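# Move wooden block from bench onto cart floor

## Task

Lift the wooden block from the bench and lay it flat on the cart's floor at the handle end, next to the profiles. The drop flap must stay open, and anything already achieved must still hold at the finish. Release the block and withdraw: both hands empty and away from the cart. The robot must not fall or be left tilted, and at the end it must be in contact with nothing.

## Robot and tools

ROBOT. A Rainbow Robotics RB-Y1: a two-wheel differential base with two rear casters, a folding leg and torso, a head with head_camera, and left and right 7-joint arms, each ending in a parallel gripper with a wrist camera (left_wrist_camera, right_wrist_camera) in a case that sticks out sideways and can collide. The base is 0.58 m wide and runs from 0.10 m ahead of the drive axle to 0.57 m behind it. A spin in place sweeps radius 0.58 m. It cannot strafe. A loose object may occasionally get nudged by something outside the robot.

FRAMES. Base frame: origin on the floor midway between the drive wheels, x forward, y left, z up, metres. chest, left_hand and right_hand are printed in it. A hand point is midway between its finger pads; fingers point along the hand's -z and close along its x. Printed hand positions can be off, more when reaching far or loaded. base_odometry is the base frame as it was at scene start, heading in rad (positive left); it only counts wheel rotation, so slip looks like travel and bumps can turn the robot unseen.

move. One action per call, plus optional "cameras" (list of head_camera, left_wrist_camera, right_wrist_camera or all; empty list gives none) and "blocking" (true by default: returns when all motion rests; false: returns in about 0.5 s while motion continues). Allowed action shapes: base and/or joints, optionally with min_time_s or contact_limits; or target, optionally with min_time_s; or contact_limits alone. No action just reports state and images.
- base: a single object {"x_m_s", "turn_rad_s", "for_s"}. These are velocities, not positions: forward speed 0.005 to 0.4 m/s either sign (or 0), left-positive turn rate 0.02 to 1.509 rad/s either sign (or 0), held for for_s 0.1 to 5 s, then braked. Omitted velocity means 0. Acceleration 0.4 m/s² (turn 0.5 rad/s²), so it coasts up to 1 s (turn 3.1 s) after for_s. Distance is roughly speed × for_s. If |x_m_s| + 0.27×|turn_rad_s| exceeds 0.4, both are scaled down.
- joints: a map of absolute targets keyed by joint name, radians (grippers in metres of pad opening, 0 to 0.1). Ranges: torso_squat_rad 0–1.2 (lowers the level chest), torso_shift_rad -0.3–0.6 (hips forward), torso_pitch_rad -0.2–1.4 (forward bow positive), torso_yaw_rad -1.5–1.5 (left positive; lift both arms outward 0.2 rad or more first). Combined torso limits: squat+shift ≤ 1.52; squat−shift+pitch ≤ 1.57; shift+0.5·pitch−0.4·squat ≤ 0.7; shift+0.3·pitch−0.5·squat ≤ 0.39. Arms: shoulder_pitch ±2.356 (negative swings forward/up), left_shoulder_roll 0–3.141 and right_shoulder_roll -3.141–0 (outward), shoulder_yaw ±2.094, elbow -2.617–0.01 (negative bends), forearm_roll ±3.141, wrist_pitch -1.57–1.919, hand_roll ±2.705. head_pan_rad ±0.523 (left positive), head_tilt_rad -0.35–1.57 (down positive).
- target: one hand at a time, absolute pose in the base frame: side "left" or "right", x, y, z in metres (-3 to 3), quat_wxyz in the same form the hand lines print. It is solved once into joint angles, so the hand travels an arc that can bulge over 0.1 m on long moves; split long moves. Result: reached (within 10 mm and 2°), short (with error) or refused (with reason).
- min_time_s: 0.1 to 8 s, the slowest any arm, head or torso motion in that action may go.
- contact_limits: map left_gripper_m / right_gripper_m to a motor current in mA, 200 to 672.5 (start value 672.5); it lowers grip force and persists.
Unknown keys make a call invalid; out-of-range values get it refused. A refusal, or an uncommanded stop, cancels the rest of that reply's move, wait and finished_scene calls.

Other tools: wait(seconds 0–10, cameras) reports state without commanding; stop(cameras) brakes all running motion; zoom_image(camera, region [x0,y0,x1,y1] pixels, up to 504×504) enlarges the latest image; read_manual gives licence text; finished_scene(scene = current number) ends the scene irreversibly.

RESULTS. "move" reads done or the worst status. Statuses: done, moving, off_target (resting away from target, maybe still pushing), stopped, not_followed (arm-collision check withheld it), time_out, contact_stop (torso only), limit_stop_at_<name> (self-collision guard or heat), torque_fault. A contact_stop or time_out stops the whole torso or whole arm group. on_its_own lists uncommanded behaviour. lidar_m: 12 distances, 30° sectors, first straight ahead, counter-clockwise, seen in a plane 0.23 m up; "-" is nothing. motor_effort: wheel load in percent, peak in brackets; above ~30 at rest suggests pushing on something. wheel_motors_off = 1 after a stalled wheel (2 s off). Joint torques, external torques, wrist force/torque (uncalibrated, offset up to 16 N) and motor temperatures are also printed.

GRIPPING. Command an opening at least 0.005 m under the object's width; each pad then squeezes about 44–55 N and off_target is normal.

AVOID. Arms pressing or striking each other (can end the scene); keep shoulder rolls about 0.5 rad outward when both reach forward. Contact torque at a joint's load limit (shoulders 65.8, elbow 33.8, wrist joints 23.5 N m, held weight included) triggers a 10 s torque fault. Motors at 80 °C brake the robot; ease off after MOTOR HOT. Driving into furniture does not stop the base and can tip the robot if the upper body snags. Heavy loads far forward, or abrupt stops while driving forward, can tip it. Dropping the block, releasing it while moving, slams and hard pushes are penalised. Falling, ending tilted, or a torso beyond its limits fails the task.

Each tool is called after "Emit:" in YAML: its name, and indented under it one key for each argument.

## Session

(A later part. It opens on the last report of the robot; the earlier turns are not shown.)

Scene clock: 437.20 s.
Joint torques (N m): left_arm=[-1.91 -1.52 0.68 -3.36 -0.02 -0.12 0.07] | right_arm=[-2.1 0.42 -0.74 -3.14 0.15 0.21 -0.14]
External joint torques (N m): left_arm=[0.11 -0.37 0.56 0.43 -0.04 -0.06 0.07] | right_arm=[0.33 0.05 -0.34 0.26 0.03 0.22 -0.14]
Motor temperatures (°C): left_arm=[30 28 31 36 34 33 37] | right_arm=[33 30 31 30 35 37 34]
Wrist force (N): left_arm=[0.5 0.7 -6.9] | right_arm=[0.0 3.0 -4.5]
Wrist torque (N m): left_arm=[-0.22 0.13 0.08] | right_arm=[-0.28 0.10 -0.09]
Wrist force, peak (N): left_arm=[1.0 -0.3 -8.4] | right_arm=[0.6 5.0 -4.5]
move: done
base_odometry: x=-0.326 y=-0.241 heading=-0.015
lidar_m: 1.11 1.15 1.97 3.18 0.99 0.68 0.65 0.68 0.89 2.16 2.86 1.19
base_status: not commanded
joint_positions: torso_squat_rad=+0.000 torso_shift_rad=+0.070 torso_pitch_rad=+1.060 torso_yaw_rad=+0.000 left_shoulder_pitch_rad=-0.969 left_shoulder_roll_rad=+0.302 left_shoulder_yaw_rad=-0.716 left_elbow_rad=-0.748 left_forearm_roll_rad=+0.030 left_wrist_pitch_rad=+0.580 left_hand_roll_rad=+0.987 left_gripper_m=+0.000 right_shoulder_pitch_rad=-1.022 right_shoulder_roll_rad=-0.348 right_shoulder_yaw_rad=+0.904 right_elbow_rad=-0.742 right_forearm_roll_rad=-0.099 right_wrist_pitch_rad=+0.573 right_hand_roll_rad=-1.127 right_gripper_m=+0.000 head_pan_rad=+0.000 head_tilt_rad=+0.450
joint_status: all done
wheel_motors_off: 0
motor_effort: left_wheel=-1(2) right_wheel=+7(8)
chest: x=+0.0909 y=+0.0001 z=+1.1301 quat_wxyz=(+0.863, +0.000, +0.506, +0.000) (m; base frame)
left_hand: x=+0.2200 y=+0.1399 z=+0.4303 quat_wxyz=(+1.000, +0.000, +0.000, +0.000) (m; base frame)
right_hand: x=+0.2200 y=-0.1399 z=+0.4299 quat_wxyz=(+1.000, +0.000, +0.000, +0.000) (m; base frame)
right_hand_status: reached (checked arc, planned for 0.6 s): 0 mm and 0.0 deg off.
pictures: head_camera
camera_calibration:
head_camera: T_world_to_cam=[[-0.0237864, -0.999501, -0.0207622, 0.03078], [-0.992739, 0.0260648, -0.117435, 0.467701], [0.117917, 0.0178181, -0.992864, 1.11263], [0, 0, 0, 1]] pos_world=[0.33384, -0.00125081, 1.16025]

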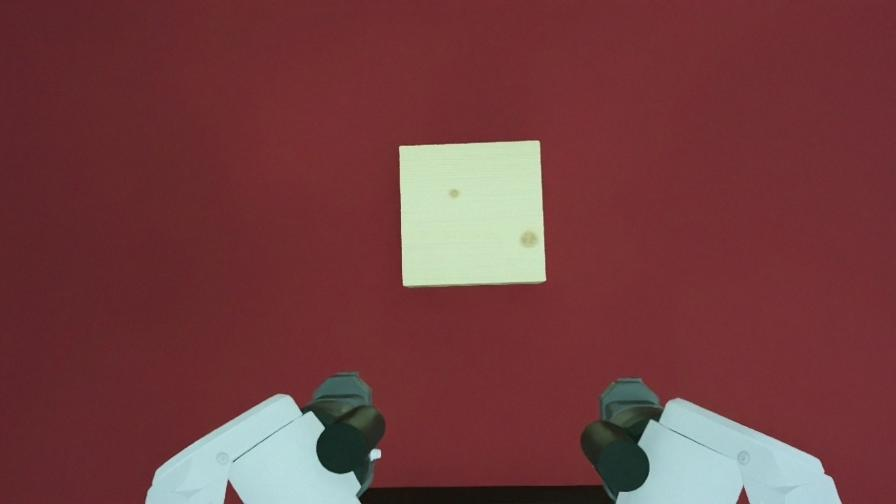

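Emit:
move:
  target: {"side":"left","x":0.213,"y":0.105,"z":0.43,"quat_wxyz":[1,0,0,0]}
  cameras: []

Emit:
move:
  target: {"side":"right","x":0.213,"y":-0.105,"z":0.43,"quat_wxyz":[1,0,0,0]}
  cameras: []

Emit:
move:
  target: {"side":"left","x":0.246,"y":0.105,"z":0.47,"quat_wxyz":[1,0,0,0]}
  cameras: []

Emit:
move:
  target: {"side":"right","x":0.246,"y":-0.105,"z":0.47,"quat_wxyz":[1,0,0,0]}
  cameras: []

Emit:
move:
  target: {"side":"left","x":0.281,"y":0.106,"z":0.51,"quat_wxyz":[1,0,0,0]}
  cameras: []

Emit:
move:
  target: {"side":"right","x":0.281,"y":-0.106,"z":0.51,"quat_wxyz":[1,0,0,0]}
  cameras: []

Emit:
move:
  target: {"side":"left","x":0.296,"y":0.1075,"z":0.55,"quat_wxyz":[1,0,0,0]}
  cameras: []

Emit:
move:
  target: {"side":"right","x":0.296,"y":-0.1075,"z":0.55,"quat_wxyz":[1,0,0,0]}
  cameras: []

Emit:
move:
  target: {"side":"left","x":0.301,"y":0.1085,"z":0.59,"quat_wxyz":[1,0,0,0]}
  cameras: []

Emit:
move:
  target: {"side":"right","x":0.301,"y":-0.1085,"z":0.59,"quat_wxyz":[1,0,0,0]}
  cameras: []

Emit:
move:
  target: {"side":"left","x":0.306,"y":0.11,"z":0.63,"quat_wxyz":[1,0,0,0]}
  cameras: []

Emit:
move:
  target: {"side":"right","x":0.306,"y":-0.11,"z":0.63,"quat_wxyz":[1,0,0,0]}
  cameras: []

Emit:
move:
  target: {"side":"left","x":0.311,"y":0.111,"z":0.67,"quat_wxyz":[1,0,0,0]}
  cameras: []

Emit:
move:
  target: {"side":"right","x":0.311,"y":-0.111,"z":0.67,"quat_wxyz":[1,0,0,0]}
  cameras: []

Emit:
move:
  target: {"side":"left","x":0.311,"y":0.1125,"z":0.71,"quat_wxyz":[1,0,0,0]}
  cameras: []

Emit:
move:
  target: {"side":"right","x":0.311,"y":-0.1125,"z":0.71,"quat_wxyz":[1,0,0,0]}
  cameras: []

Emit:
move:
  target: {"side":"left","x":0.311,"y":0.113,"z":0.75,"quat_wxyz":[1,0,0,0]}
  cameras: []

Emit:
move:
  target: {"side":"right","x":0.311,"y":-0.113,"z":0.75,"quat_wxyz":[1,0,0,0]}
  cameras: ["head_camera"]

Scene clock: 446.17 s.
Joint torques (N m): left_arm=[-2.62 -2.92 0.06 -3.03 -0.01 -0.1 0.02] | right_arm=[-2.25 0.39 -0.96 -3.11 0.2 0.24 -0.03]
External joint torques (N m): left_arm=[-0.16 0.24 0.25 0.81 -0.03 -0.04 0.02] | right_arm=[0.18 0.02 -0.55 0.29 0.08 0.25 -0.03]
Motor temperatures (°C): left_arm=[30 28 31 36 34 33 37] | right_arm=[33 30 31 30 35 37 34]
Wrist force (N): left_arm=[0.9 0.2 -7.9] | right_arm=[0.0 3.1 -4.6]
Wrist torque (N m): left_arm=[-0.17 0.16 0.07] | right_arm=[-0.35 0.09 -0.12]
Wrist force, peak (N): left_arm=[1.5 -0.5 -8.4] | right_arm=[0.2 3.0 -5.2]
move: done
base_odometry: x=-0.326 y=-0.241 heading=-0.015
lidar_m: 1.12 1.16 1.97 3.18 0.99 0.69 0.65 0.68 0.91 2.17 2.86 1.20
base_status: not commanded
joint_positions: torso_squat_rad=+0.000 torso_shift_rad=+0.070 torso_pitch_rad=+1.060 torso_yaw_rad=+0.000 left_shoulder_pitch_rad=-1.005 left_shoulder_roll_rad=+0.210 left_shoulder_yaw_rad=-0.725 left_elbow_rad=-0.667 left_forearm_roll_rad=-0.053 left_wrist_pitch_rad=+0.587 left_hand_roll_rad=+1.062 left_gripper_m=+0.000 right_shoulder_pitch_rad=-1.022 right_shoulder_roll_rad=-0.348 right_shoulder_yaw_rad=+0.904 right_elbow_rad=-0.742 right_forearm_roll_rad=-0.099 right_wrist_pitch_rad=+0.573 right_hand_roll_rad=-1.127 right_gripper_m=+0.000 head_pan_rad=+0.000 head_tilt_rad=+0.450
joint_status: all done
wheel_motors_off: 0
motor_effort: left_wheel=-1(2) right_wheel=+7(9)
chest: x=+0.0909 y=+0.0001 z=+1.1301 quat_wxyz=(+0.863, +0.000, +0.506, +0.000) (m; base frame)
left_hand: x=+0.2129 y=+0.1049 z=+0.4310 quat_wxyz=(+1.000, -0.001, +0.000, +0.000) (m; base frame)
left_hand_status: reached (checked arc, planned for 0.3 s): 1 mm and 0.1 deg off.
right_hand: x=+0.2200 y=-0.1399 z=+0.4299 quat_wxyz=(+1.000, +0.000, +0.000, +0.000) (m; base frame)
pictures: none
No camera images: "cameras" was empty.

Scene clock: 446.87 s.
Joint torques (N m): left_arm=[-2.45 -3.35 -0.03 -2.97 0 -0.15 -0.01] | right_arm=[-2.91 1.9 0.38 -2.98 -0.03 0.09 -0.09]
External joint torques (N m): left_arm=[0 -0.19 0.15 0.86 -0.02 -0.09 -0.01] | right_arm=[-0.08 -0.51 0.51 0.57 -0.15 0.1 -0.09]
Motor temperatures (°C): left_arm=[30 28 31 36 34 33 37] | right_arm=[33 30 31 30 35 37 34]
Wrist force (N): left_arm=[1.7 -0.6 -7.7] | right_arm=[-0.1 3.1 -4.8]
Wrist torque (N m): left_arm=[-0.06 0.31 0.10] | right_arm=[-0.29 0.09 -0.09]
Wrist force, peak (N): left_arm=[1.3 0.1 -8.3] | right_arm=[-0.2 4.8 -4.6]
move: done
base_odometry: x=-0.326 y=-0.241 heading=-0.015
lidar_m: 1.12 1.15 1.99 3.17 0.98 0.68 0.66 0.67 0.91 2.14 2.85 1.18
base_status: not commanded
joint_positions: torso_squat_rad=+0.000 torso_shift_rad=+0.070 torso_pitch_rad=+1.060 torso_yaw_rad=+0.000 left_shoulder_pitch_rad=-1.005 left_shoulder_roll_rad=+0.210 left_shoulder_yaw_rad=-0.725 left_elbow_rad=-0.667 left_forearm_roll_rad=-0.053 left_wrist_pitch_rad=+0.587 left_hand_roll_rad=+1.062 left_gripper_m=+0.000 right_shoulder_pitch_rad=-1.051 right_shoulder_roll_rad=-0.253 right_shoulder_yaw_rad=+0.910 right_elbow_rad=-0.666 right_forearm_roll_rad=-0.033 right_wrist_pitch_rad=+0.587 right_hand_roll_rad=-1.186 right_gripper_m=+0.000 head_pan_rad=+0.000 head_tilt_rad=+0.450
joint_status: all done
wheel_motors_off: 0
motor_effort: left_wheel=+0(2) right_wheel=+6(9)
chest: x=+0.0909 y=+0.0001 z=+1.1301 quat_wxyz=(+0.863, +0.000, +0.506, +0.000) (m; base frame)
left_hand: x=+0.2129 y=+0.1050 z=+0.4310 quat_wxyz=(+1.000, -0.001, +0.000, +0.000) (m; base frame)
right_hand: x=+0.2128 y=-0.1049 z=+0.4309 quat_wxyz=(+1.000, +0.001, +0.000, +0.000) (m; base frame)
right_hand_status: reached (checked arc, planned for 0.4 s): 1 mm and 0.1 deg off.
pictures: none
No camera images: "cameras" was empty.

Scene clock: 448.17 s.
Joint torques (N m): left_arm=[-2.9 -2.79 1.2 -5.81 0.16 -0.41 -0.12] | right_arm=[-2.63 1.65 0.14 -3.33 0.1 0.19 0.02]
External joint torques (N m): left_arm=[0.03 -0.98 1.03 -0.04 0.14 -0.35 -0.12] | right_arm=[0.2 -0.76 0.27 0.21 -0.02 0.2 0.02]
Motor temperatures (°C): left_arm=[30 28 31 36 34 33 37] | right_arm=[33 30 31 30 35 37 34]
Wrist force (N): left_arm=[0.8 0.0 -7.7] | right_arm=[0.3 3.6 -4.4]
Wrist torque (N m): left_arm=[-0.16 0.20 0.08] | right_arm=[-0.38 0.12 -0.07]
Wrist force, peak (N): left_arm=[-0.6 1.3 -8.9] | right_arm=[0.0 3.1 -5.2]
move: done
base_odometry: x=-0.326 y=-0.241 heading=-0.015
lidar_m: 1.12 1.15 1.96 3.16 0.99 0.69 0.65 0.68 0.90 2.14 2.86 1.19
base_status: not commanded
joint_positions: torso_squat_rad=+0.000 torso_shift_rad=+0.070 torso_pitch_rad=+1.060 torso_yaw_rad=+0.000 left_shoulder_pitch_rad=-0.931 left_shoulder_roll_rad=+0.331 left_shoulder_yaw_rad=-0.696 left_elbow_rad=-1.062 left_forearm_roll_rad=+0.023 left_wrist_pitch_rad=+0.848 left_hand_roll_rad=+0.975 left_gripper_m=+0.000 right_shoulder_pitch_rad=-1.052 right_shoulder_roll_rad=-0.253 right_shoulder_yaw_rad=+0.910 right_elbow_rad=-0.666 right_forearm_roll_rad=-0.033 right_wrist_pitch_rad=+0.587 right_hand_roll_rad=-1.186 right_gripper_m=+0.000 head_pan_rad=+0.000 head_tilt_rad=+0.450
joint_status: all done
wheel_motors_off: 0
motor_effort: left_wheel=+0(2) right_wheel=+6(9)
chest: x=+0.0909 y=+0.0001 z=+1.1301 quat_wxyz=(+0.863, +0.000, +0.506, +0.000) (m; base frame)
left_hand: x=+0.2460 y=+0.1050 z=+0.4698 quat_wxyz=(+1.000, +0.000, +0.000, +0.000) (m; base frame)
left_hand_status: reached (checked arc, planned for 0.7 s): 0 mm and 0.0 deg off.
right_hand: x=+0.2128 y=-0.1050 z=+0.4309 quat_wxyz=(+1.000, +0.001, +0.000, +0.000) (m; base frame)
pictures: none
No camera images: "cameras" was empty.

Scene clock: 449.47 s.
Joint torques (N m): left_arm=[-2.89 -2.46 1.16 -5.71 0.1 -0.46 -0.17] | right_arm=[-2.6 1.56 -2 -5.64 -0.11 -0.07 0.14]
External joint torques (N m): left_arm=[0.04 -0.65 0.99 0.07 0.07 -0.4 -0.17] | right_arm=[0.84 0.84 -1.27 -0.34 -0.27 -0.06 0.14]
Motor temperatures (°C): left_arm=[30 28 31 36 34 33 37] | right_arm=[33 30 31 30 35 37 34]
Wrist force (N): left_arm=[1.1 0.0 -8.2] | right_arm=[0.2 2.9 -4.7]
Wrist torque (N m): left_arm=[-0.14 0.21 0.07] | right_arm=[-0.31 0.13 -0.09]
Wrist force, peak (N): left_arm=[1.0 -0.3 -8.5] | right_arm=[-0.1 4.9 -4.6]
move: done
base_odometry: x=-0.326 y=-0.241 heading=-0.015
lidar_m: 1.13 1.16 1.98 3.17 0.98 0.69 0.65 0.68 0.91 2.16 2.86 1.18
base_status: not commanded
joint_positions: torso_squat_rad=+0.000 torso_shift_rad=+0.070 torso_pitch_rad=+1.060 torso_yaw_rad=+0.000 left_shoulder_pitch_rad=-0.931 left_shoulder_roll_rad=+0.331 left_shoulder_yaw_rad=-0.696 left_elbow_rad=-1.062 left_forearm_roll_rad=+0.023 left_wrist_pitch_rad=+0.848 left_hand_roll_rad=+0.975 left_gripper_m=+0.000 right_shoulder_pitch_rad=-1.004 right_shoulder_roll_rad=-0.404 right_shoulder_yaw_rad=+0.880 right_elbow_rad=-1.062 right_forearm_roll_rad=-0.105 right_wrist_pitch_rad=+0.841 right_hand_roll_rad=-1.122 right_gripper_m=+0.000 head_pan_rad=+0.000 head_tilt_rad=+0.450
joint_status: all done
wheel_motors_off: 0
motor_effort: left_wheel=-1(1) right_wheel=+7(9)
chest: x=+0.0909 y=+0.0001 z=+1.1301 quat_wxyz=(+0.863, +0.000, +0.506, +0.000) (m; base frame)
left_hand: x=+0.2460 y=+0.1049 z=+0.4698 quat_wxyz=(+1.000, +0.000, +0.000, +0.000) (m; base frame)
right_hand: x=+0.2461 y=-0.1050 z=+0.4698 quat_wxyz=(+1.000, +0.000, +0.000, +0.000) (m; base frame)
right_hand_status: reached (checked arc, planned for 0.7 s): 0 mm and 0.0 deg off.
pictures: none
No camera images: "cameras" was empty.

Scene clock: 450.37 s.
Joint torques (N m): left_arm=[-3.33 -1.82 1.97 -6.81 0.17 -0.44 -0.05] | right_arm=[-2.82 1.73 -2.32 -5.41 -0.05 0.06 -0.11]
External joint torques (N m): left_arm=[0.69 -1.03 1.16 0.15 0.14 -0.37 -0.05] | right_arm=[0.62 1.01 -1.59 -0.11 -0.21 0.06 -0.11]
Motor temperatures (°C): left_arm=[30 28 31 36 34 33 37] | right_arm=[33 30 31 30 35 37 34]
Wrist force (N): left_arm=[0.5 -0.6 -7.8] | right_arm=[0.1 3.4 -4.7]
Wrist torque (N m): left_arm=[-0.09 0.16 0.06] | right_arm=[-0.38 0.14 -0.10]
Wrist force, peak (N): left_arm=[0.3 -0.4 -8.9] | right_arm=[-0.2 3.3 -5.0]
move: done
base_odometry: x=-0.326 y=-0.241 heading=-0.015
lidar_m: 1.12 1.17 1.96 3.16 0.99 0.69 0.65 0.67 0.89 2.14 2.86 1.18
base_status: not commanded
joint_positions: torso_squat_rad=+0.000 torso_shift_rad=+0.070 torso_pitch_rad=+1.060 torso_yaw_rad=+0.000 left_shoulder_pitch_rad=-0.923 left_shoulder_roll_rad=+0.408 left_shoulder_yaw_rad=-0.658 left_elbow_rad=-1.311 left_forearm_roll_rad=+0.092 left_wrist_pitch_rad=+1.045 left_hand_roll_rad=+0.921 left_gripper_m=+0.000 right_shoulder_pitch_rad=-1.004 right_shoulder_roll_rad=-0.404 right_shoulder_yaw_rad=+0.880 right_elbow_rad=-1.062 right_forearm_roll_rad=-0.105 right_wrist_pitch_rad=+0.841 right_hand_roll_rad=-1.122 right_gripper_m=+0.000 head_pan_rad=+0.000 head_tilt_rad=+0.450
joint_status: all done
wheel_motors_off: 0
motor_effort: left_wheel=-1(2) right_wheel=+7(8)
chest: x=+0.0909 y=+0.0001 z=+1.1301 quat_wxyz=(+0.863, +0.000, +0.506, +0.000) (m; base frame)
left_hand: x=+0.2811 y=+0.1060 z=+0.5099 quat_wxyz=(+1.000, +0.000, +0.000, +0.000) (m; base frame)
left_hand_status: reached (checked arc, planned for 0.6 s): 0 mm and 0.0 deg off.
right_hand: x=+0.2460 y=-0.1050 z=+0.4698 quat_wxyz=(+1.000, +0.000, +0.000, +0.000) (m; base frame)
pictures: none
No camera images: "cameras" was empty.

Scene clock: 451.33 s.
Joint torques (N m): left_arm=[-3.99 -1.53 1.9 -6.81 0.09 -0.39 -0.11] | right_arm=[-4.59 -0.52 -2.79 -6.92 -0.04 -0.13 0.11]
External joint torques (N m): left_arm=[0.02 -0.74 1.09 0.15 0.06 -0.33 -0.11] | right_arm=[0 0 -1.25 -0.61 -0.22 -0.12 0.11]
Motor temperatures (°C): left_arm=[30 28 31 36 34 33 37] | right_arm=[33 30 31 30 35 37 34]
Wrist force (N): left_arm=[0.7 -0.9 -7.2] | right_arm=[0.2 3.1 -4.9]
Wrist torque (N m): left_arm=[-0.06 0.17 0.05] | right_arm=[-0.34 0.15 -0.07]
Wrist force, peak (N): left_arm=[1.5 -0.5 -8.1] | right_arm=[0.0 4.0 -4.8]
move: done
base_odometry: x=-0.326 y=-0.241 heading=-0.015
lidar_m: 1.12 1.16 1.97 3.15 0.96 0.67 0.66 0.67 0.91 2.15 2.86 1.19
base_status: not commanded
joint_positions: torso_squat_rad=+0.000 torso_shift_rad=+0.070 torso_pitch_rad=+1.060 torso_yaw_rad=+0.000 left_shoulder_pitch_rad=-0.923 left_shoulder_roll_rad=+0.408 left_shoulder_yaw_rad=-0.658 left_elbow_rad=-1.311 left_forearm_roll_rad=+0.092 left_wrist_pitch_rad=+1.045 left_hand_roll_rad=+0.921 left_gripper_m=+0.000 right_shoulder_pitch_rad=-1.009 right_shoulder_roll_rad=-0.501 right_shoulder_yaw_rad=+0.840 right_elbow_rad=-1.311 right_forearm_roll_rad=-0.180 right_wrist_pitch_rad=+1.026 right_hand_roll_rad=-1.076 right_gripper_m=+0.000 head_pan_rad=+0.000 head_tilt_rad=+0.450
joint_status: all done
wheel_motors_off: 0
motor_effort: left_wheel=+0(2) right_wheel=+5(7)
chest: x=+0.0909 y=+0.0001 z=+1.1301 quat_wxyz=(+0.863, +0.000, +0.506, +0.000) (m; base frame)
left_hand: x=+0.2811 y=+0.1059 z=+0.5099 quat_wxyz=(+1.000, +0.000, +0.000, +0.000) (m; base frame)
right_hand: x=+0.2809 y=-0.1059 z=+0.5098 quat_wxyz=(+1.000, +0.000, +0.000, +0.000) (m; base frame)
right_hand_status: reached (checked arc, planned for 0.6 s): 0 mm and 0.0 deg off.
pictures: none
No camera images: "cameras" was empty.

Scene clock: 452.27 s.
Joint torques (N m): left_arm=[-3.95 -0.88 2.79 -7.52 0.19 -0.35 -0.21] | right_arm=[-4.79 -0.52 -2.73 -6.65 0.02 -0.08 0.06]
External joint torques (N m): left_arm=[0.36 -0.76 1.54 0.22 0.16 -0.29 -0.21] | right_arm=[-0.21 0.01 -1.2 -0.34 -0.17 -0.07 0.06]
Motor temperatures (°C): left_arm=[30 28 31 36 34 33 37] | right_arm=[33 30 31 30 35 37 34]
Wrist force (N): left_arm=[1.2 -0.4 -7.5] | right_arm=[0.5 2.7 -4.7]
Wrist torque (N m): left_arm=[-0.07 0.24 0.05] | right_arm=[-0.30 0.18 -0.09]
Wrist force, peak (N): left_arm=[0.3 1.7 -8.6] | right_arm=[0.1 3.2 -5.2]
move: done
base_odometry: x=-0.326 y=-0.241 heading=-0.015
lidar_m: 1.12 1.18 1.98 3.18 0.97 0.69 0.65 0.67 0.89 2.16 2.86 1.19
base_status: not commanded
joint_positions: torso_squat_rad=+0.000 torso_shift_rad=+0.070 torso_pitch_rad=+1.060 torso_yaw_rad=+0.000 left_shoulder_pitch_rad=-0.897 left_shoulder_roll_rad=+0.468 left_shoulder_yaw_rad=-0.634 left_elbow_rad=-1.532 left_forearm_roll_rad=+0.125 left_wrist_pitch_rad=+1.211 left_hand_roll_rad=+0.912 left_gripper_m=+0.000 right_shoulder_pitch_rad=-1.009 right_shoulder_roll_rad=-0.501 right_shoulder_yaw_rad=+0.840 right_elbow_rad=-1.311 right_forearm_roll_rad=-0.180 right_wrist_pitch_rad=+1.026 right_hand_roll_rad=-1.076 right_gripper_m=+0.000 head_pan_rad=+0.000 head_tilt_rad=+0.450
joint_status: all done
wheel_motors_off: 0
motor_effort: left_wheel=+0(2) right_wheel=+7(7)
chest: x=+0.0909 y=+0.0001 z=+1.1301 quat_wxyz=(+0.863, +0.000, +0.506, +0.000) (m; base frame)
left_hand: x=+0.2960 y=+0.1075 z=+0.5500 quat_wxyz=(+1.000, +0.000, +0.000, +0.000) (m; base frame)
left_hand_status: reached (checked arc, planned for 0.5 s): 0 mm and 0.0 deg off.
right_hand: x=+0.2809 y=-0.1059 z=+0.5098 quat_wxyz=(+1.000, +0.000, +0.000, +0.000) (m; base frame)
pictures: none
No camera images: "cameras" was empty.

Scene clock: 453.13 s.
Joint torques (N m): left_arm=[-4.07 -1.25 2.27 -7.48 0.2 -0.4 -0.25] | right_arm=[-3.95 -1.45 -3.45 -7.45 -0.03 -0.05 -0.05]
External joint torques (N m): left_arm=[0.23 -1.13 1.02 0.27 0.17 -0.34 -0.25] | right_arm=[1.01 -0.07 -1.34 -0.44 -0.24 -0.05 -0.05]
Motor temperatures (°C): left_arm=[30 28 31 36 34 33 37] | right_arm=[33 30 31 30 35 37 34]
Wrist force (N): left_arm=[0.9 -0.2 -8.1] | right_arm=[0.5 2.6 -4.4]
Wrist torque (N m): left_arm=[-0.13 0.17 0.10] | right_arm=[-0.27 0.17 -0.09]
Wrist force, peak (N): left_arm=[1.0 0.0 -8.4] | right_arm=[-0.2 3.6 -5.5]
move: done
base_odometry: x=-0.326 y=-0.241 heading=-0.015
lidar_m: 1.11 1.15 1.97 3.15 0.98 0.68 0.65 0.68 0.89 2.15 2.86 1.19
base_status: not commanded
joint_positions: torso_squat_rad=+0.000 torso_shift_rad=+0.070 torso_pitch_rad=+1.060 torso_yaw_rad=+0.000 left_shoulder_pitch_rad=-0.897 left_shoulder_roll_rad=+0.468 left_shoulder_yaw_rad=-0.634 left_elbow_rad=-1.532 left_forearm_roll_rad=+0.125 left_wrist_pitch_rad=+1.211 left_hand_roll_rad=+0.912 left_gripper_m=+0.000 right_shoulder_pitch_rad=-0.995 right_shoulder_roll_rad=-0.578 right_shoulder_yaw_rad=+0.814 right_elbow_rad=-1.532 right_forearm_roll_rad=-0.217 right_wrist_pitch_rad=+1.184 right_hand_roll_rad=-1.078 right_gripper_m=+0.000 head_pan_rad=+0.000 head_tilt_rad=+0.450
joint_status: all done
wheel_motors_off: 0
motor_effort: left_wheel=-1(1) right_wheel=+7(11)
chest: x=+0.0909 y=+0.0001 z=+1.1301 quat_wxyz=(+0.863, +0.000, +0.506, +0.000) (m; base frame)
left_hand: x=+0.2960 y=+0.1075 z=+0.5500 quat_wxyz=(+1.000, +0.000, +0.000, +0.000) (m; base frame)
right_hand: x=+0.2960 y=-0.1074 z=+0.5500 quat_wxyz=(+1.000, +0.000, +0.000, +0.000) (m; base frame)
right_hand_status: reached (checked arc, planned for 0.5 s): 0 mm and 0.0 deg off.
pictures: none
No camera images: "cameras" was empty.

Scene clock: 453.97 s.
Joint torques (N m): left_arm=[-3.8 -0.43 2.73 -7.97 0.05 -0.41 0.25] | right_arm=[-4.17 -1.35 -2.96 -7.53 -0.15 0.03 -0.11]
External joint torques (N m): left_arm=[0.47 -0.73 1.21 0.3 0.02 -0.35 0.25] | right_arm=[0.79 0.03 -0.85 -0.52 -0.35 0.04 -0.12]
Motor temperatures (°C): left_arm=[30 28 31 36 34 33 37] | right_arm=[33 30 31 30 35 37 34]
Wrist force (N): left_arm=[1.8 0.1 -7.2] | right_arm=[0.5 2.9 -4.7]
Wrist torque (N m): left_arm=[-0.15 0.32 0.10] | right_arm=[-0.28 0.16 -0.08]
Wrist force, peak (N): left_arm=[1.1 -0.3 -8.5] | right_arm=[0.5 3.3 -5.1]
move: done
base_odometry: x=-0.326 y=-0.241 heading=-0.015
lidar_m: 1.12 1.16 1.97 3.15 0.98 0.67 0.66 0.69 0.89 2.15 2.86 1.17
base_status: not commanded
joint_positions: torso_squat_rad=+0.000 torso_shift_rad=+0.070 torso_pitch_rad=+1.060 torso_yaw_rad=+0.000 left_shoulder_pitch_rad=-0.870 left_shoulder_roll_rad=+0.514 left_shoulder_yaw_rad=-0.618 left_elbow_rad=-1.729 left_forearm_roll_rad=+0.144 left_wrist_pitch_rad=+1.360 left_hand_roll_rad=+0.921 left_gripper_m=+0.000 right_shoulder_pitch_rad=-0.995 right_shoulder_roll_rad=-0.578 right_shoulder_yaw_rad=+0.814 right_elbow_rad=-1.532 right_forearm_roll_rad=-0.217 right_wrist_pitch_rad=+1.184 right_hand_roll_rad=-1.078 right_gripper_m=+0.000 head_pan_rad=+0.000 head_tilt_rad=+0.450
joint_status: all done
wheel_motors_off: 0
motor_effort: left_wheel=-1(1) right_wheel=+5(9)
chest: x=+0.0909 y=+0.0001 z=+1.1301 quat_wxyz=(+0.863, +0.000, +0.506, +0.000) (m; base frame)
left_hand: x=+0.3011 y=+0.1083 z=+0.5894 quat_wxyz=(+1.000, +0.000, +0.000, +0.000) (m; base frame)
left_hand_status: reached (checked arc, planned for 0.5 s): 1 mm and 0.0 deg off.
right_hand: x=+0.2960 y=-0.1074 z=+0.5500 quat_wxyz=(+1.000, +0.000, +0.000, +0.000) (m; base frame)
pictures: none
No camera images: "cameras" was empty.

Scene clock: 454.87 s.
Joint torques (N m): left_arm=[-3.78 -0.31 2.15 -8.04 0.11 -0.34 0.17] | right_arm=[-4.17 -2.1 -3.67 -7.93 0.08 -0.06 -0.24]
External joint torques (N m): left_arm=[0.49 -0.61 0.63 0.23 0.08 -0.28 0.17] | right_arm=[0.85 -0.16 -1.17 -0.44 -0.14 -0.05 -0.24]
Motor temperatures (°C): left_arm=[30 28 31 36 34 33 37] | right_arm=[33 30 31 30 35 37 34]
Wrist force (N): left_arm=[0.8 0.3 -8.0] | right_arm=[0.3 3.1 -5.5]
Wrist torque (N m): left_arm=[-0.18 0.19 0.09] | right_arm=[-0.31 0.16 -0.06]
Wrist force, peak (N): left_arm=[1.7 0.1 -8.4] | right_arm=[-0.1 4.3 -4.7]
move: done
base_odometry: x=-0.326 y=-0.241 heading=-0.015
lidar_m: 1.13 1.16 1.97 3.17 0.97 0.67 0.65 0.69 0.89 2.13 2.85 1.19
base_status: not commanded
joint_positions: torso_squat_rad=+0.000 torso_shift_rad=+0.070 torso_pitch_rad=+1.060 torso_yaw_rad=+0.000 left_shoulder_pitch_rad=-0.870 left_shoulder_roll_rad=+0.514 left_shoulder_yaw_rad=-0.618 left_elbow_rad=-1.729 left_forearm_roll_rad=+0.144 left_wrist_pitch_rad=+1.360 left_hand_roll_rad=+0.921 left_gripper_m=+0.000 right_shoulder_pitch_rad=-0.980 right_shoulder_roll_rad=-0.639 right_shoulder_yaw_rad=+0.795 right_elbow_rad=-1.730 right_forearm_roll_rad=-0.243 right_wrist_pitch_rad=+1.326 right_hand_roll_rad=-1.098 right_gripper_m=+0.000 head_pan_rad=+0.000 head_tilt_rad=+0.450
joint_status: all done
wheel_motors_off: 0
motor_effort: left_wheel=-1(3) right_wheel=+7(13)
chest: x=+0.0909 y=+0.0001 z=+1.1301 quat_wxyz=(+0.863, +0.000, +0.506, +0.000) (m; base frame)
left_hand: x=+0.3011 y=+0.1083 z=+0.5894 quat_wxyz=(+1.000, +0.000, +0.000, +0.000) (m; base frame)
right_hand: x=+0.3011 y=-0.1083 z=+0.5894 quat_wxyz=(+1.000, +0.000, +0.000, +0.000) (m; base frame)
right_hand_status: reached (checked arc, planned for 0.5 s): 1 mm and 0.0 deg off.
pictures: none
No camera images: "cameras" was empty.

Scene clock: 455.67 s.
Joint torques (N m): left_arm=[-3.79 0.05 3.13 -8.09 0.09 -0.48 0.15] | right_arm=[-4.68 -1.92 -3.49 -7.96 0.02 0.03 -0.25]
External joint torques (N m): left_arm=[0.58 -0.63 1.33 0.51 0.06 -0.42 0.15] | right_arm=[0.33 0.02 -1 -0.46 -0.2 0.03 -0.25]
Motor temperatures (°C): left_arm=[30 28 31 36 34 33 37] | right_arm=[33 30 31 30 35 37 34]
Wrist force (N): left_arm=[1.3 -0.2 -7.6] | right_arm=[0.0 2.4 -4.7]
Wrist torque (N m): left_arm=[-0.17 0.25 0.10] | right_arm=[-0.24 0.10 -0.10]
Wrist force, peak (N): left_arm=[1.1 0.9 -8.5] | right_arm=[0.0 3.2 -5.4]
move: done
base_odometry: x=-0.326 y=-0.241 heading=-0.015
lidar_m: 1.12 1.16 1.96 3.16 0.98 0.69 0.65 0.68 0.90 2.15 2.85 1.18
base_status: not commanded
joint_positions: torso_squat_rad=+0.000 torso_shift_rad=+0.070 torso_pitch_rad=+1.060 torso_yaw_rad=+0.000 left_shoulder_pitch_rad=-0.858 left_shoulder_roll_rad=+0.550 left_shoulder_yaw_rad=-0.597 left_elbow_rad=-1.907 left_forearm_roll_rad=+0.170 left_wrist_pitch_rad=+1.508 left_hand_roll_rad=+0.932 left_gripper_m=+0.000 right_shoulder_pitch_rad=-0.979 right_shoulder_roll_rad=-0.639 right_shoulder_yaw_rad=+0.795 right_elbow_rad=-1.730 right_forearm_roll_rad=-0.243 right_wrist_pitch_rad=+1.326 right_hand_roll_rad=-1.098 right_gripper_m=+0.000 head_pan_rad=+0.000 head_tilt_rad=+0.450
joint_status: all done
wheel_motors_off: 0
motor_effort: left_wheel=-1(2) right_wheel=+7(8)
chest: x=+0.0909 y=+0.0001 z=+1.1301 quat_wxyz=(+0.863, +0.000, +0.506, +0.000) (m; base frame)
left_hand: x=+0.3061 y=+0.1099 z=+0.6296 quat_wxyz=(+1.000, +0.000, +0.000, +0.000) (m; base frame)
left_hand_status: reached (checked arc, planned for 0.5 s): 0 mm and 0.0 deg off.
right_hand: x=+0.3011 y=-0.1083 z=+0.5894 quat_wxyz=(+1.000, +0.000, +0.000, +0.000) (m; base frame)
pictures: none
No camera images: "cameras" was empty.

Scene clock: 456.50 s.
Joint torques (N m): left_arm=[-4.04 0.03 3.23 -8.28 -0.04 -0.38 0.15] | right_arm=[-5.04 -3.12 -4.19 -8.24 0.14 -0.08 -0.05]
External joint torques (N m): left_arm=[0.32 -0.64 1.44 0.32 -0.07 -0.32 0.15] | right_arm=[0.13 -0.67 -1.33 -0.44 -0.08 -0.07 -0.05]
Motor temperatures (°C): left_arm=[30 28 31 36 34 33 37] | right_arm=[33 30 31 30 35 37 34]
Wrist force (N): left_arm=[1.1 0.4 -7.7] | right_arm=[0.3 3.2 -4.8]
Wrist torque (N m): left_arm=[-0.18 0.25 0.11] | right_arm=[-0.31 0.14 -0.08]
Wrist force, peak (N): left_arm=[0.3 -0.2 -8.1] | right_arm=[-0.9 4.1 -5.2]
move: done
base_odometry: x=-0.326 y=-0.241 heading=-0.015
lidar_m: 1.12 1.15 1.97 3.17 0.98 0.67 0.65 0.68 0.90 2.16 2.86 1.19
base_status: not commanded
joint_positions: torso_squat_rad=+0.000 torso_shift_rad=+0.070 torso_pitch_rad=+1.060 torso_yaw_rad=+0.000 left_shoulder_pitch_rad=-0.858 left_shoulder_roll_rad=+0.550 left_shoulder_yaw_rad=-0.597 left_elbow_rad=-1.907 left_forearm_roll_rad=+0.170 left_wrist_pitch_rad=+1.508 left_hand_roll_rad=+0.932 left_gripper_m=+0.000 right_shoulder_pitch_rad=-0.976 right_shoulder_roll_rad=-0.690 right_shoulder_yaw_rad=+0.770 right_elbow_rad=-1.907 right_forearm_roll_rad=-0.278 right_wrist_pitch_rad=+1.465 right_hand_roll_rad=-1.119 right_gripper_m=+0.000 head_pan_rad=+0.000 head_tilt_rad=+0.450
joint_status: all done
wheel_motors_off: 0
motor_effort: left_wheel=-1(2) right_wheel=+6(11)
chest: x=+0.0909 y=+0.0001 z=+1.1301 quat_wxyz=(+0.863, +0.000, +0.506, +0.000) (m; base frame)
left_hand: x=+0.3061 y=+0.1099 z=+0.6296 quat_wxyz=(+1.000, +0.000, +0.000, +0.000) (m; base frame)
right_hand: x=+0.3059 y=-0.1098 z=+0.6295 quat_wxyz=(+1.000, +0.000, +0.000, +0.000) (m; base frame)
right_hand_status: reached (checked arc, planned for 0.5 s): 1 mm and 0.0 deg off.
pictures: none
No camera images: "cameras" was empty.

Scene clock: 457.30 s.
Joint torques (N m): left_arm=[-4.24 0.22 3.26 -8.28 0.07 -0.48 0.18] | right_arm=[-4.83 -2.89 -3.82 -8.15 -0.03 0.06 -0.03]
External joint torques (N m): left_arm=[0.37 -0.72 1.22 0.44 0.04 -0.42 0.18] | right_arm=[0.34 -0.44 -0.96 -0.35 -0.25 0.07 -0.03]
Motor temperatures (°C): left_arm=[30 28 31 36 34 33 37] | right_arm=[33 30 31 30 35 37 34]
Wrist force (N): left_arm=[1.5 -0.2 -7.7] | right_arm=[-0.4 3.2 -4.7]
Wrist torque (N m): left_arm=[-0.11 0.27 0.08] | right_arm=[-0.32 0.06 -0.09]
Wrist force, peak (N): left_arm=[0.3 -0.4 -8.6] | right_arm=[0.2 3.6 -5.1]
move: done
base_odometry: x=-0.326 y=-0.241 heading=-0.015
lidar_m: 1.13 1.15 1.98 3.17 0.97 0.69 0.65 0.68 0.91 2.15 2.86 1.19
base_status: not commanded
joint_positions: torso_squat_rad=+0.000 torso_shift_rad=+0.070 torso_pitch_rad=+1.060 torso_yaw_rad=+0.000 left_shoulder_pitch_rad=-0.864 left_shoulder_roll_rad=+0.573 left_shoulder_yaw_rad=-0.572 left_elbow_rad=-2.063 left_forearm_roll_rad=+0.201 left_wrist_pitch_rad=+1.657 left_hand_roll_rad=+0.944 left_gripper_m=+0.000 right_shoulder_pitch_rad=-0.976 right_shoulder_roll_rad=-0.690 right_shoulder_yaw_rad=+0.770 right_elbow_rad=-1.907 right_forearm_roll_rad=-0.278 right_wrist_pitch_rad=+1.465 right_hand_roll_rad=-1.119 right_gripper_m=+0.000 head_pan_rad=+0.000 head_tilt_rad=+0.450
joint_status: all done
wheel_motors_off: 0
motor_effort: left_wheel=-1(2) right_wheel=+7(8)
chest: x=+0.0909 y=+0.0001 z=+1.1301 quat_wxyz=(+0.863, +0.000, +0.506, +0.000) (m; base frame)
left_hand: x=+0.3110 y=+0.1109 z=+0.6697 quat_wxyz=(+1.000, +0.000, +0.000, +0.000) (m; base frame)
left_hand_status: reached (checked arc, planned for 0.5 s): 0 mm and 0.0 deg off.
right_hand: x=+0.3060 y=-0.1098 z=+0.6296 quat_wxyz=(+1.000, +0.000, +0.000, +0.000) (m; base frame)
pictures: none
No camera images: "cameras" was empty.

Scene clock: 458.10 s.
Joint torques (N m): left_arm=[-4.46 0.27 3.09 -8.2 0 -0.34 0.1] | right_arm=[-6.19 -3.83 -4.47 -8.37 -0.04 -0.14 -0.21]
External joint torques (N m): left_arm=[0.14 -0.66 1.05 0.52 -0.04 -0.28 0.1] | right_arm=[-0.73 -1.01 -1.28 -0.46 -0.26 -0.13 -0.21]
Motor temperatures (°C): left_arm=[30 28 31 36 34 33 37] | right_arm=[33 30 31 30 35 37 34]
Wrist force (N): left_arm=[1.2 -0.4 -7.1] | right_arm=[0.1 2.9 -4.8]
Wrist torque (N m): left_arm=[-0.12 0.24 0.09] | right_arm=[-0.29 0.11 -0.11]
Wrist force, peak (N): left_arm=[0.8 -0.6 -8.3] | right_arm=[-0.4 4.1 -5.7]
move: done
base_odometry: x=-0.326 y=-0.241 heading=-0.015
lidar_m: 1.12 1.16 1.98 3.16 0.98 0.68 0.65 0.68 0.89 2.16 2.86 1.18
base_status: not commanded
joint_positions: torso_squat_rad=+0.000 torso_shift_rad=+0.070 torso_pitch_rad=+1.060 torso_yaw_rad=+0.000 left_shoulder_pitch_rad=-0.864 left_shoulder_roll_rad=+0.573 left_shoulder_yaw_rad=-0.572 left_elbow_rad=-2.063 left_forearm_roll_rad=+0.201 left_wrist_pitch_rad=+1.656 left_hand_roll_rad=+0.944 left_gripper_m=+0.000 right_shoulder_pitch_rad=-0.986 right_shoulder_roll_rad=-0.726 right_shoulder_yaw_rad=+0.738 right_elbow_rad=-2.063 right_forearm_roll_rad=-0.322 right_wrist_pitch_rad=+1.603 right_hand_roll_rad=-1.142 right_gripper_m=+0.000 head_pan_rad=+0.000 head_tilt_rad=+0.450
joint_status: all done
wheel_motors_off: 0
motor_effort: left_wheel=-1(2) right_wheel=+5(8)
chest: x=+0.0909 y=+0.0001 z=+1.1301 quat_wxyz=(+0.863, +0.000, +0.506, +0.000) (m; base frame)
left_hand: x=+0.3111 y=+0.1109 z=+0.6697 quat_wxyz=(+1.000, +0.000, +0.000, +0.000) (m; base frame)
right_hand: x=+0.3108 y=-0.1109 z=+0.6697 quat_wxyz=(+1.000, +0.000, +0.000, +0.000) (m; base frame)
right_hand_status: reached (checked arc, planned for 0.5 s): 0 mm and 0.0 deg off.
pictures: none
No camera images: "cameras" was empty.

Scene clock: 458.87 s.
Joint torques (N m): left_arm=[-4.74 0.73 3.7 -8.15 0.07 -0.44 0.12] | right_arm=[-5.8 -3.44 -4.46 -8.49 -0.05 0.03 -0.25]
External joint torques (N m): left_arm=[-0.03 -0.36 1.55 0.5 0.04 -0.38 0.12] | right_arm=[-0.34 -0.62 -1.27 -0.58 -0.27 0.04 -0.25]
Motor temperatures (°C): left_arm=[30 28 31 36 34 33 37] | right_arm=[33 30 31 30 35 37 34]
Wrist force (N): left_arm=[1.3 -0.5 -7.6] | right_arm=[0.6 3.0 -4.4]
Wrist torque (N m): left_arm=[-0.05 0.25 0.08] | right_arm=[-0.33 0.19 -0.10]
Wrist force, peak (N): left_arm=[-0.1 -0.5 -9.1] | right_arm=[-0.3 2.9 -5.3]
move: done
base_odometry: x=-0.326 y=-0.241 heading=-0.015
lidar_m: 1.13 1.17 1.97 3.15 0.97 0.69 0.65 0.67 0.89 2.14 2.86 1.18
base_status: not commanded
joint_positions: torso_squat_rad=+0.000 torso_shift_rad=+0.070 torso_pitch_rad=+1.060 torso_yaw_rad=+0.000 left_shoulder_pitch_rad=-0.875 left_shoulder_roll_rad=+0.586 left_shoulder_yaw_rad=-0.549 left_elbow_rad=-2.213 left_forearm_roll_rad=+0.232 left_wrist_pitch_rad=+1.807 left_hand_roll_rad=+0.965 left_gripper_m=+0.000 right_shoulder_pitch_rad=-0.986 right_shoulder_roll_rad=-0.726 right_shoulder_yaw_rad=+0.738 right_elbow_rad=-2.063 right_forearm_roll_rad=-0.322 right_wrist_pitch_rad=+1.603 right_hand_roll_rad=-1.142 right_gripper_m=+0.000 head_pan_rad=+0.000 head_tilt_rad=+0.450
joint_status: all done
wheel_motors_off: 0
motor_effort: left_wheel=-1(2) right_wheel=+5(7)
chest: x=+0.0909 y=+0.0001 z=+1.1301 quat_wxyz=(+0.863, +0.000, +0.506, +0.000) (m; base frame)
left_hand: x=+0.3110 y=+0.1125 z=+0.7097 quat_wxyz=(+1.000, +0.000, +0.000, +0.000) (m; base frame)
left_hand_status: reached (checked arc, planned for 0.4 s): 0 mm and 0.0 deg off.
right_hand: x=+0.3109 y=-0.1109 z=+0.6697 quat_wxyz=(+1.000, +0.000, +0.000, +0.000) (m; base frame)
pictures: none
No camera images: "cameras" was empty.

Scene clock: 459.63 s.
Joint torques (N m): left_arm=[-4.77 0.13 3.53 -8.16 0.13 -0.49 0.27] | right_arm=[-6.27 -4.15 -4.6 -8.42 0.02 -0.13 -0.14]
External joint torques (N m): left_arm=[-0.05 -0.96 1.37 0.49 0.1 -0.43 0.27] | right_arm=[-0.66 -1.08 -1.23 -0.56 -0.2 -0.12 -0.14]
Motor temperatures (°C): left_arm=[30 28 31 36 34 33 37] | right_arm=[33 30 31 30 35 37 34]
Wrist force (N): left_arm=[1.3 -0.3 -7.5] | right_arm=[-0.5 2.9 -4.6]
Wrist torque (N m): left_arm=[-0.11 0.28 0.05] | right_arm=[-0.31 0.05 -0.09]
Wrist force, peak (N): left_arm=[0.4 -0.9 -8.3] | right_arm=[-0.3 3.3 -5.5]
move: done
base_odometry: x=-0.326 y=-0.241 heading=-0.015
lidar_m: 1.12 1.16 1.97 3.17 0.98 0.69 0.65 0.67 0.90 2.15 2.86 1.18
base_status: not commanded
joint_positions: torso_squat_rad=+0.000 torso_shift_rad=+0.070 torso_pitch_rad=+1.060 torso_yaw_rad=+0.000 left_shoulder_pitch_rad=-0.875 left_shoulder_roll_rad=+0.586 left_shoulder_yaw_rad=-0.549 left_elbow_rad=-2.213 left_forearm_roll_rad=+0.232 left_wrist_pitch_rad=+1.807 left_hand_roll_rad=+0.965 left_gripper_m=+0.000 right_shoulder_pitch_rad=-1.000 right_shoulder_roll_rad=-0.751 right_shoulder_yaw_rad=+0.707 right_elbow_rad=-2.213 right_forearm_roll_rad=-0.368 right_wrist_pitch_rad=+1.743 right_hand_roll_rad=-1.176 right_gripper_m=+0.000 head_pan_rad=+0.000 head_tilt_rad=+0.450
joint_status: all done
wheel_motors_off: 0
motor_effort: left_wheel=-1(2) right_wheel=+5(7)
chest: x=+0.0909 y=+0.0001 z=+1.1301 quat_wxyz=(+0.863, +0.000, +0.506, +0.000) (m; base frame)
left_hand: x=+0.3110 y=+0.1125 z=+0.7097 quat_wxyz=(+1.000, +0.000, +0.000, +0.000) (m; base frame)
right_hand: x=+0.3108 y=-0.1124 z=+0.7097 quat_wxyz=(+1.000, +0.000, +0.000, +0.000) (m; base frame)
right_hand_status: reached (checked arc, planned for 0.4 s): 0 mm and 0.0 deg off.
pictures: none
No camera images: "cameras" was empty.

Scene clock: 460.40 s.
Joint torques (N m): left_arm=[-4.97 0.89 2.95 -7.5 -0.19 -0.33 -0.2] | right_arm=[-6.55 -3.75 -4.51 -8.58 -0.06 -0.03 -0.01]
External joint torques (N m): left_arm=[0.63 -1.21 -0.11 0.65 -0.22 -0.27 -0.2] | right_arm=[-0.93 -0.67 -1.14 -0.72 -0.27 -0.03 -0.01]
Motor temperatures (°C): left_arm=[30 28 31 36 34 33 37] | right_arm=[33 30 31 31 35 37 34]
Wrist force (N): left_arm=[0.8 -0.4 -7.7] | right_arm=[0.3 2.6 -5.2]
Wrist torque (N m): left_arm=[-0.08 0.21 0.06] | right_arm=[-0.23 0.13 -0.07]
Wrist force, peak (N): left_arm=[0.6 -0.2 -8.8] | right_arm=[0.1 3.3 -5.1]
move: done
base_odometry: x=-0.326 y=-0.241 heading=-0.015
lidar_m: 1.12 1.16 1.98 3.17 0.99 0.68 0.65 0.68 0.89 2.16 2.86 1.19
base_status: not commanded
joint_positions: torso_squat_rad=+0.000 torso_shift_rad=+0.070 torso_pitch_rad=+1.060 torso_yaw_rad=+0.000 left_shoulder_pitch_rad=-0.979 left_shoulder_roll_rad=+0.698 left_shoulder_yaw_rad=-0.610 left_elbow_rad=-2.349 left_forearm_roll_rad=+0.373 left_wrist_pitch_rad=+1.919 left_hand_roll_rad=+1.135 left_gripper_m=+0.000 right_shoulder_pitch_rad=-1.000 right_shoulder_roll_rad=-0.751 right_shoulder_yaw_rad=+0.707 right_elbow_rad=-2.213 right_forearm_roll_rad=-0.368 right_wrist_pitch_rad=+1.743 right_hand_roll_rad=-1.176 right_gripper_m=+0.000 head_pan_rad=+0.000 head_tilt_rad=+0.450
joint_status: all done
wheel_motors_off: 0
motor_effort: left_wheel=-1(2) right_wheel=+7(7)
chest: x=+0.0909 y=+0.0001 z=+1.1301 quat_wxyz=(+0.863, +0.000, +0.506, +0.000) (m; base frame)
left_hand: x=+0.3111 y=+0.1137 z=+0.7499 quat_wxyz=(+1.000, -0.002, -0.001, +0.000) (m; base frame)
left_hand_status: reached (checked arc, planned for 0.4 s): 1 mm and 0.2 deg off.
right_hand: x=+0.3108 y=-0.1124 z=+0.7097 quat_wxyz=(+1.000, +0.000, +0.000, +0.000) (m; base frame)
pictures: none
No camera images: "cameras" was empty.

Scene clock: 461.13 s.
Joint torques (N m): left_arm=[-4.94 0.99 3.28 -7.84 -0.23 -0.45 -0.25] | right_arm=[-6.9 -3.99 -4.92 -8.18 0.05 -0.01 -0.23]
External joint torques (N m): left_arm=[0.66 -1.1 0.22 0.32 -0.27 -0.39 -0.25] | right_arm=[-0.97 -0.83 -1.43 -0.59 -0.15 -0.01 -0.23]
Motor temperatures (°C): left_arm=[30 28 31 36 34 33 37] | right_arm=[33 30 31 31 35 37 34]
Wrist force (N): left_arm=[1.3 -1.0 -7.7] | right_arm=[0.2 2.8 -4.6]
Wrist torque (N m): left_arm=[-0.05 0.24 0.10] | right_arm=[-0.32 0.12 -0.08]
Wrist force, peak (N): left_arm=[1.5 -0.6 -8.7] | right_arm=[-0.4 3.2 -5.5]
move: done
base_odometry: x=-0.326 y=-0.241 heading=-0.015
lidar_m: 1.11 1.17 1.97 3.16 0.98 0.69 0.65 0.68 0.90 2.16 2.86 1.20
base_status: not commanded
joint_positions: torso_squat_rad=+0.000 torso_shift_rad=+0.070 torso_pitch_rad=+1.060 torso_yaw_rad=+0.000 left_shoulder_pitch_rad=-0.979 left_shoulder_roll_rad=+0.698 left_shoulder_yaw_rad=-0.610 left_elbow_rad=-2.349 left_forearm_roll_rad=+0.373 left_wrist_pitch_rad=+1.919 left_hand_roll_rad=+1.135 left_gripper_m=+0.000 right_shoulder_pitch_rad=-1.033 right_shoulder_roll_rad=-0.756 right_shoulder_yaw_rad=+0.670 right_elbow_rad=-2.346 right_forearm_roll_rad=-0.427 right_wrist_pitch_rad=+1.892 right_hand_roll_rad=-1.215 right_gripper_m=+0.000 head_pan_rad=+0.000 head_tilt_rad=+0.450
joint_status: all done
wheel_motors_off: 0
motor_effort: left_wheel=+0(2) right_wheel=+5(8)
chest: x=+0.0909 y=+0.0001 z=+1.1301 quat_wxyz=(+0.863, +0.000, +0.506, +0.000) (m; base frame)
left_hand: x=+0.3111 y=+0.1137 z=+0.7499 quat_wxyz=(+1.000, -0.002, -0.001, +0.000) (m; base frame)
right_hand: x=+0.3108 y=-0.1130 z=+0.7497 quat_wxyz=(+1.000, +0.000, +0.000, +0.000) (m; base frame)
right_hand_status: reached (checked arc, planned for 0.4 s): 0 mm and 0.0 deg off.
pictures: head_camera
camera_calibration:
head_camera: T_world_to_cam=[[-0.0237827, -0.999502, -0.0207618, 0.0307783], [-0.992739, 0.0260612, -0.117435, 0.467702], [0.117917, 0.0178181, -0.992864, 1.11263], [0, 0, 0, 1]] pos_world=[0.33384, -0.00125082, 1.16025]

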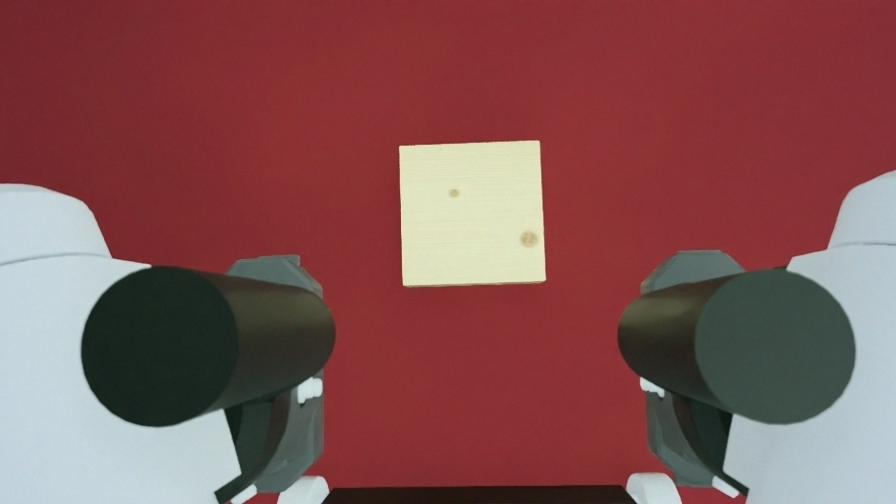

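Emit:
move:
  joints: {"left_shoulder_pitch_rad":-0.875,"left_shoulder_roll_rad":0.586,"left_shoulder_yaw_rad":-0.549,"left_elbow_rad":-2.213,"left_forearm_roll_rad":0.232,"left_wrist_pitch_rad":1.807,"left_hand_roll_rad":0.965,"right_shoulder_pitch_rad":-1.0,"right_shoulder_roll_rad":-0.751,"right_shoulder_yaw_rad":0.707,"right_elbow_rad":-2.213,"right_forearm_roll_rad":-0.368,"right_wrist_pitch_rad":1.743,"right_hand_roll_rad":-1.176}
  cameras: []

Emit:
move:
  target: {"side":"left","x":0.311,"y":0.1127,"z":0.732,"quat_wxyz":[1,0,0,0]}
  cameras: []

Emit:
move:
  target: {"side":"right","x":0.311,"y":-0.1127,"z":0.732,"quat_wxyz":[1,0,0,0]}
  cameras: []

Emit:
move:
  base: {"x_m_s":0.15,"for_s":1.19}
  joints: {"head_tilt_rad":0.25}
  cameras: ["head_camera"]

Scene clock: 473.67 s.
Joint torques (N m): left_arm=[-4.84 0.46 3.73 -8.35 0.14 -0.13 0.11] | right_arm=[-5.13 -2.36 -2.96 -8.56 0.13 0.23 0.01]
External joint torques (N m): left_arm=[-0.12 -0.64 1.58 0.3 0.11 -0.07 0.11] | right_arm=[0.48 0.72 0.41 -0.7 -0.08 0.23 0.01]
Motor temperatures (°C): left_arm=[30 28 31 36 34 33 37] | right_arm=[33 30 31 31 35 37 34]
Wrist force (N): left_arm=[0.1 0.2 -7.5] | right_arm=[0.2 2.9 -4.5]
Wrist torque (N m): left_arm=[-0.10 0.11 0.12] | right_arm=[-0.34 0.14 -0.09]
Wrist force, peak (N): left_arm=[0.5 -0.4 -9.2] | right_arm=[0.0 3.7 -5.4]
move: done
base_odometry: x=-0.326 y=-0.241 heading=-0.015
lidar_m: 1.12 1.17 1.95 3.16 0.99 0.67 0.65 0.68 0.91 2.17 2.87 1.18
base_status: not commanded
joint_positions: torso_squat_rad=+0.000 torso_shift_rad=+0.070 torso_pitch_rad=+1.060 torso_yaw_rad=+0.000 left_shoulder_pitch_rad=-0.875 left_shoulder_roll_rad=+0.586 left_shoulder_yaw_rad=-0.549 left_elbow_rad=-2.213 left_forearm_roll_rad=+0.232 left_wrist_pitch_rad=+1.807 left_hand_roll_rad=+0.965 left_gripper_m=+0.000 right_shoulder_pitch_rad=-1.000 right_shoulder_roll_rad=-0.751 right_shoulder_yaw_rad=+0.707 right_elbow_rad=-2.213 right_forearm_roll_rad=-0.368 right_wrist_pitch_rad=+1.743 right_hand_roll_rad=-1.176 right_gripper_m=+0.000 head_pan_rad=+0.000 head_tilt_rad=+0.450
joint_status: all done
wheel_motors_off: 0
motor_effort: left_wheel=-1(3) right_wheel=+7(8)
chest: x=+0.0909 y=+0.0001 z=+1.1301 quat_wxyz=(+0.863, +0.000, +0.506, +0.000) (m; base frame)
left_hand: x=+0.3110 y=+0.1125 z=+0.7097 quat_wxyz=(+1.000, +0.000, +0.000, +0.000) (m; base frame)
right_hand: x=+0.3109 y=-0.1126 z=+0.7096 quat_wxyz=(+1.000, +0.000, +0.000, +0.000) (m; base frame)
pictures: none
No camera images: "cameras" was empty.

Scene clock: 474.30 s.
Joint torques (N m): left_arm=[-4.79 0.3 3.59 -8.14 0.01 -0.37 0.13] | right_arm=[-5.06 -2.3 -2.59 -8.51 0.19 0.13 0.07]
External joint torques (N m): left_arm=[0.07 -0.81 1.39 0.36 -0.02 -0.31 0.13] | right_arm=[0.55 0.78 0.79 -0.66 -0.03 0.14 0.07]
Motor temperatures (°C): left_arm=[30 28 31 36 34 33 37] | right_arm=[33 30 31 31 35 37 34]
Wrist force (N): left_arm=[1.3 -0.5 -7.7] | right_arm=[-0.1 3.1 -5.2]
Wrist torque (N m): left_arm=[-0.06 0.25 0.05] | right_arm=[-0.33 0.09 -0.10]
Wrist force, peak (N): left_arm=[1.1 -0.1 -8.4] | right_arm=[0.4 3.0 -5.4]
move: done
base_odometry: x=-0.326 y=-0.241 heading=-0.015
lidar_m: 1.12 1.16 1.98 3.19 0.98 0.69 0.65 0.68 0.91 2.15 2.85 1.18
base_status: not commanded
joint_positions: torso_squat_rad=+0.000 torso_shift_rad=+0.070 torso_pitch_rad=+1.060 torso_yaw_rad=+0.000 left_shoulder_pitch_rad=-0.891 left_shoulder_roll_rad=+0.585 left_shoulder_yaw_rad=-0.536 left_elbow_rad=-2.289 left_forearm_roll_rad=+0.252 left_wrist_pitch_rad=+1.896 left_hand_roll_rad=+0.978 left_gripper_m=+0.000 right_shoulder_pitch_rad=-1.000 right_shoulder_roll_rad=-0.751 right_shoulder_yaw_rad=+0.707 right_elbow_rad=-2.213 right_forearm_roll_rad=-0.368 right_wrist_pitch_rad=+1.743 right_hand_roll_rad=-1.176 right_gripper_m=+0.000 head_pan_rad=+0.000 head_tilt_rad=+0.450
joint_status: all done
wheel_motors_off: 0
motor_effort: left_wheel=-1(1) right_wheel=+6(8)
chest: x=+0.0909 y=+0.0001 z=+1.1301 quat_wxyz=(+0.863, +0.000, +0.506, +0.000) (m; base frame)
left_hand: x=+0.3109 y=+0.1127 z=+0.7320 quat_wxyz=(+1.000, +0.000, +0.000, +0.000) (m; base frame)
left_hand_status: reached (checked arc, planned for 0.3 s): 0 mm and 0.0 deg off.
right_hand: x=+0.3108 y=-0.1126 z=+0.7096 quat_wxyz=(+1.000, +0.000, +0.000, +0.000) (m; base frame)
pictures: none
No camera images: "cameras" was empty.

Scene clock: 474.93 s.
Joint torques (N m): left_arm=[-4.5 0.34 3.63 -7.99 0.05 -0.29 0.12] | right_arm=[-6.91 -3.46 -4.65 -8.37 0 -0.03 -0.07]
External joint torques (N m): left_arm=[0.37 -0.77 1.44 0.52 0.02 -0.23 0.12] | right_arm=[-1.14 -0.33 -1.21 -0.63 -0.21 -0.03 -0.07]
Motor temperatures (°C): left_arm=[30 28 31 36 34 33 37] | right_arm=[33 30 31 31 35 37 34]
Wrist force (N): left_arm=[0.0 -0.9 -7.7] | right_arm=[0.4 3.3 -4.4]
Wrist torque (N m): left_arm=[-0.05 0.09 0.08] | right_arm=[-0.36 0.14 -0.07]
Wrist force, peak (N): left_arm=[1.4 0.4 -8.3] | right_arm=[-0.5 2.7 -5.8]
move: done
base_odometry: x=-0.326 y=-0.241 heading=-0.015
lidar_m: 1.13 1.17 1.97 3.16 0.97 0.69 0.66 0.67 0.89 2.15 2.86 1.19
base_status: not commanded
joint_positions: torso_squat_rad=+0.000 torso_shift_rad=+0.070 torso_pitch_rad=+1.060 torso_yaw_rad=+0.000 left_shoulder_pitch_rad=-0.891 left_shoulder_roll_rad=+0.585 left_shoulder_yaw_rad=-0.536 left_elbow_rad=-2.289 left_forearm_roll_rad=+0.252 left_wrist_pitch_rad=+1.896 left_hand_roll_rad=+0.978 left_gripper_m=+0.000 right_shoulder_pitch_rad=-1.016 right_shoulder_roll_rad=-0.755 right_shoulder_yaw_rad=+0.687 right_elbow_rad=-2.289 right_forearm_roll_rad=-0.399 right_wrist_pitch_rad=+1.825 right_hand_roll_rad=-1.196 right_gripper_m=+0.000 head_pan_rad=+0.000 head_tilt_rad=+0.450
joint_status: all done
wheel_motors_off: 0
motor_effort: left_wheel=+0(2) right_wheel=+6(9)
chest: x=+0.0909 y=+0.0001 z=+1.1301 quat_wxyz=(+0.863, +0.000, +0.506, +0.000) (m; base frame)
left_hand: x=+0.3110 y=+0.1127 z=+0.7320 quat_wxyz=(+1.000, +0.000, +0.000, +0.000) (m; base frame)
right_hand: x=+0.3108 y=-0.1127 z=+0.7319 quat_wxyz=(+1.000, +0.000, +0.000, +0.000) (m; base frame)
right_hand_status: reached (checked arc, planned for 0.3 s): 0 mm and 0.0 deg off.
pictures: none
No camera images: "cameras" was empty.

Scene clock: 476.87 s.
Joint torques (N m): left_arm=[-4.54 0.23 3.55 -8.02 0.09 -0.4 0.17] | right_arm=[-6.41 -3.26 -4.6 -8.3 0.15 0.01 -0.17]
External joint torques (N m): left_arm=[0.33 -0.88 1.36 0.49 0.06 -0.34 0.17] | right_arm=[-0.64 -0.13 -1.16 -0.56 -0.06 0.01 -0.17]
Motor temperatures (°C): left_arm=[30 28 31 36 34 33 37] | right_arm=[33 30 31 31 35 37 34]
Wrist force (N): left_arm=[0.9 -0.2 -7.6] | right_arm=[0.0 3.1 -4.8]
Wrist torque (N m): left_arm=[-0.11 0.20 0.06] | right_arm=[-0.34 0.10 -0.10]
Wrist force, peak (N): left_arm=[1.0 -0.2 -8.4] | right_arm=[0.0 3.6 -5.0]
move: done
base_odometry: x=-0.146 y=-0.244 heading=-0.015
lidar_m: 0.93 0.97 1.86 4.06 1.25 0.88 0.83 0.86 1.14 2.73 2.59 0.99
base_status: done (sent for 1.2 of 1.2 s)
joint_positions: torso_squat_rad=+0.000 torso_shift_rad=+0.070 torso_pitch_rad=+1.060 torso_yaw_rad=+0.000 left_shoulder_pitch_rad=-0.891 left_shoulder_roll_rad=+0.585 left_shoulder_yaw_rad=-0.536 left_elbow_rad=-2.289 left_forearm_roll_rad=+0.252 left_wrist_pitch_rad=+1.896 left_hand_roll_rad=+0.978 left_gripper_m=+0.000 right_shoulder_pitch_rad=-1.016 right_shoulder_roll_rad=-0.755 right_shoulder_yaw_rad=+0.687 right_elbow_rad=-2.289 right_forearm_roll_rad=-0.399 right_wrist_pitch_rad=+1.825 right_hand_roll_rad=-1.196 right_gripper_m=+0.000 head_pan_rad=+0.000 head_tilt_rad=+0.250
joint_status: all done
wheel_motors_off: 0
motor_effort: left_wheel=+4(35) right_wheel=-5(37)
chest: x=+0.0909 y=+0.0001 z=+1.1300 quat_wxyz=(+0.863, +0.000, +0.506, +0.000) (m; base frame)
left_hand: x=+0.3110 y=+0.1127 z=+0.7320 quat_wxyz=(+1.000, +0.000, +0.000, +0.000) (m; base frame)
right_hand: x=+0.3109 y=-0.1126 z=+0.7319 quat_wxyz=(+1.000, +0.000, +0.000, +0.000) (m; base frame)
pictures: head_camera
camera_calibration:
head_camera: T_world_to_cam=[[-0.0191869, -0.999502, -0.0250699, 0.0347174], [-0.949667, 0.0260603, -0.312175, 0.691253], [0.312673, 0.0178184, -0.949694, 1.00664], [0, 0, 0, 1]] pos_world=[0.342378, -0.00125082, 1.17266]

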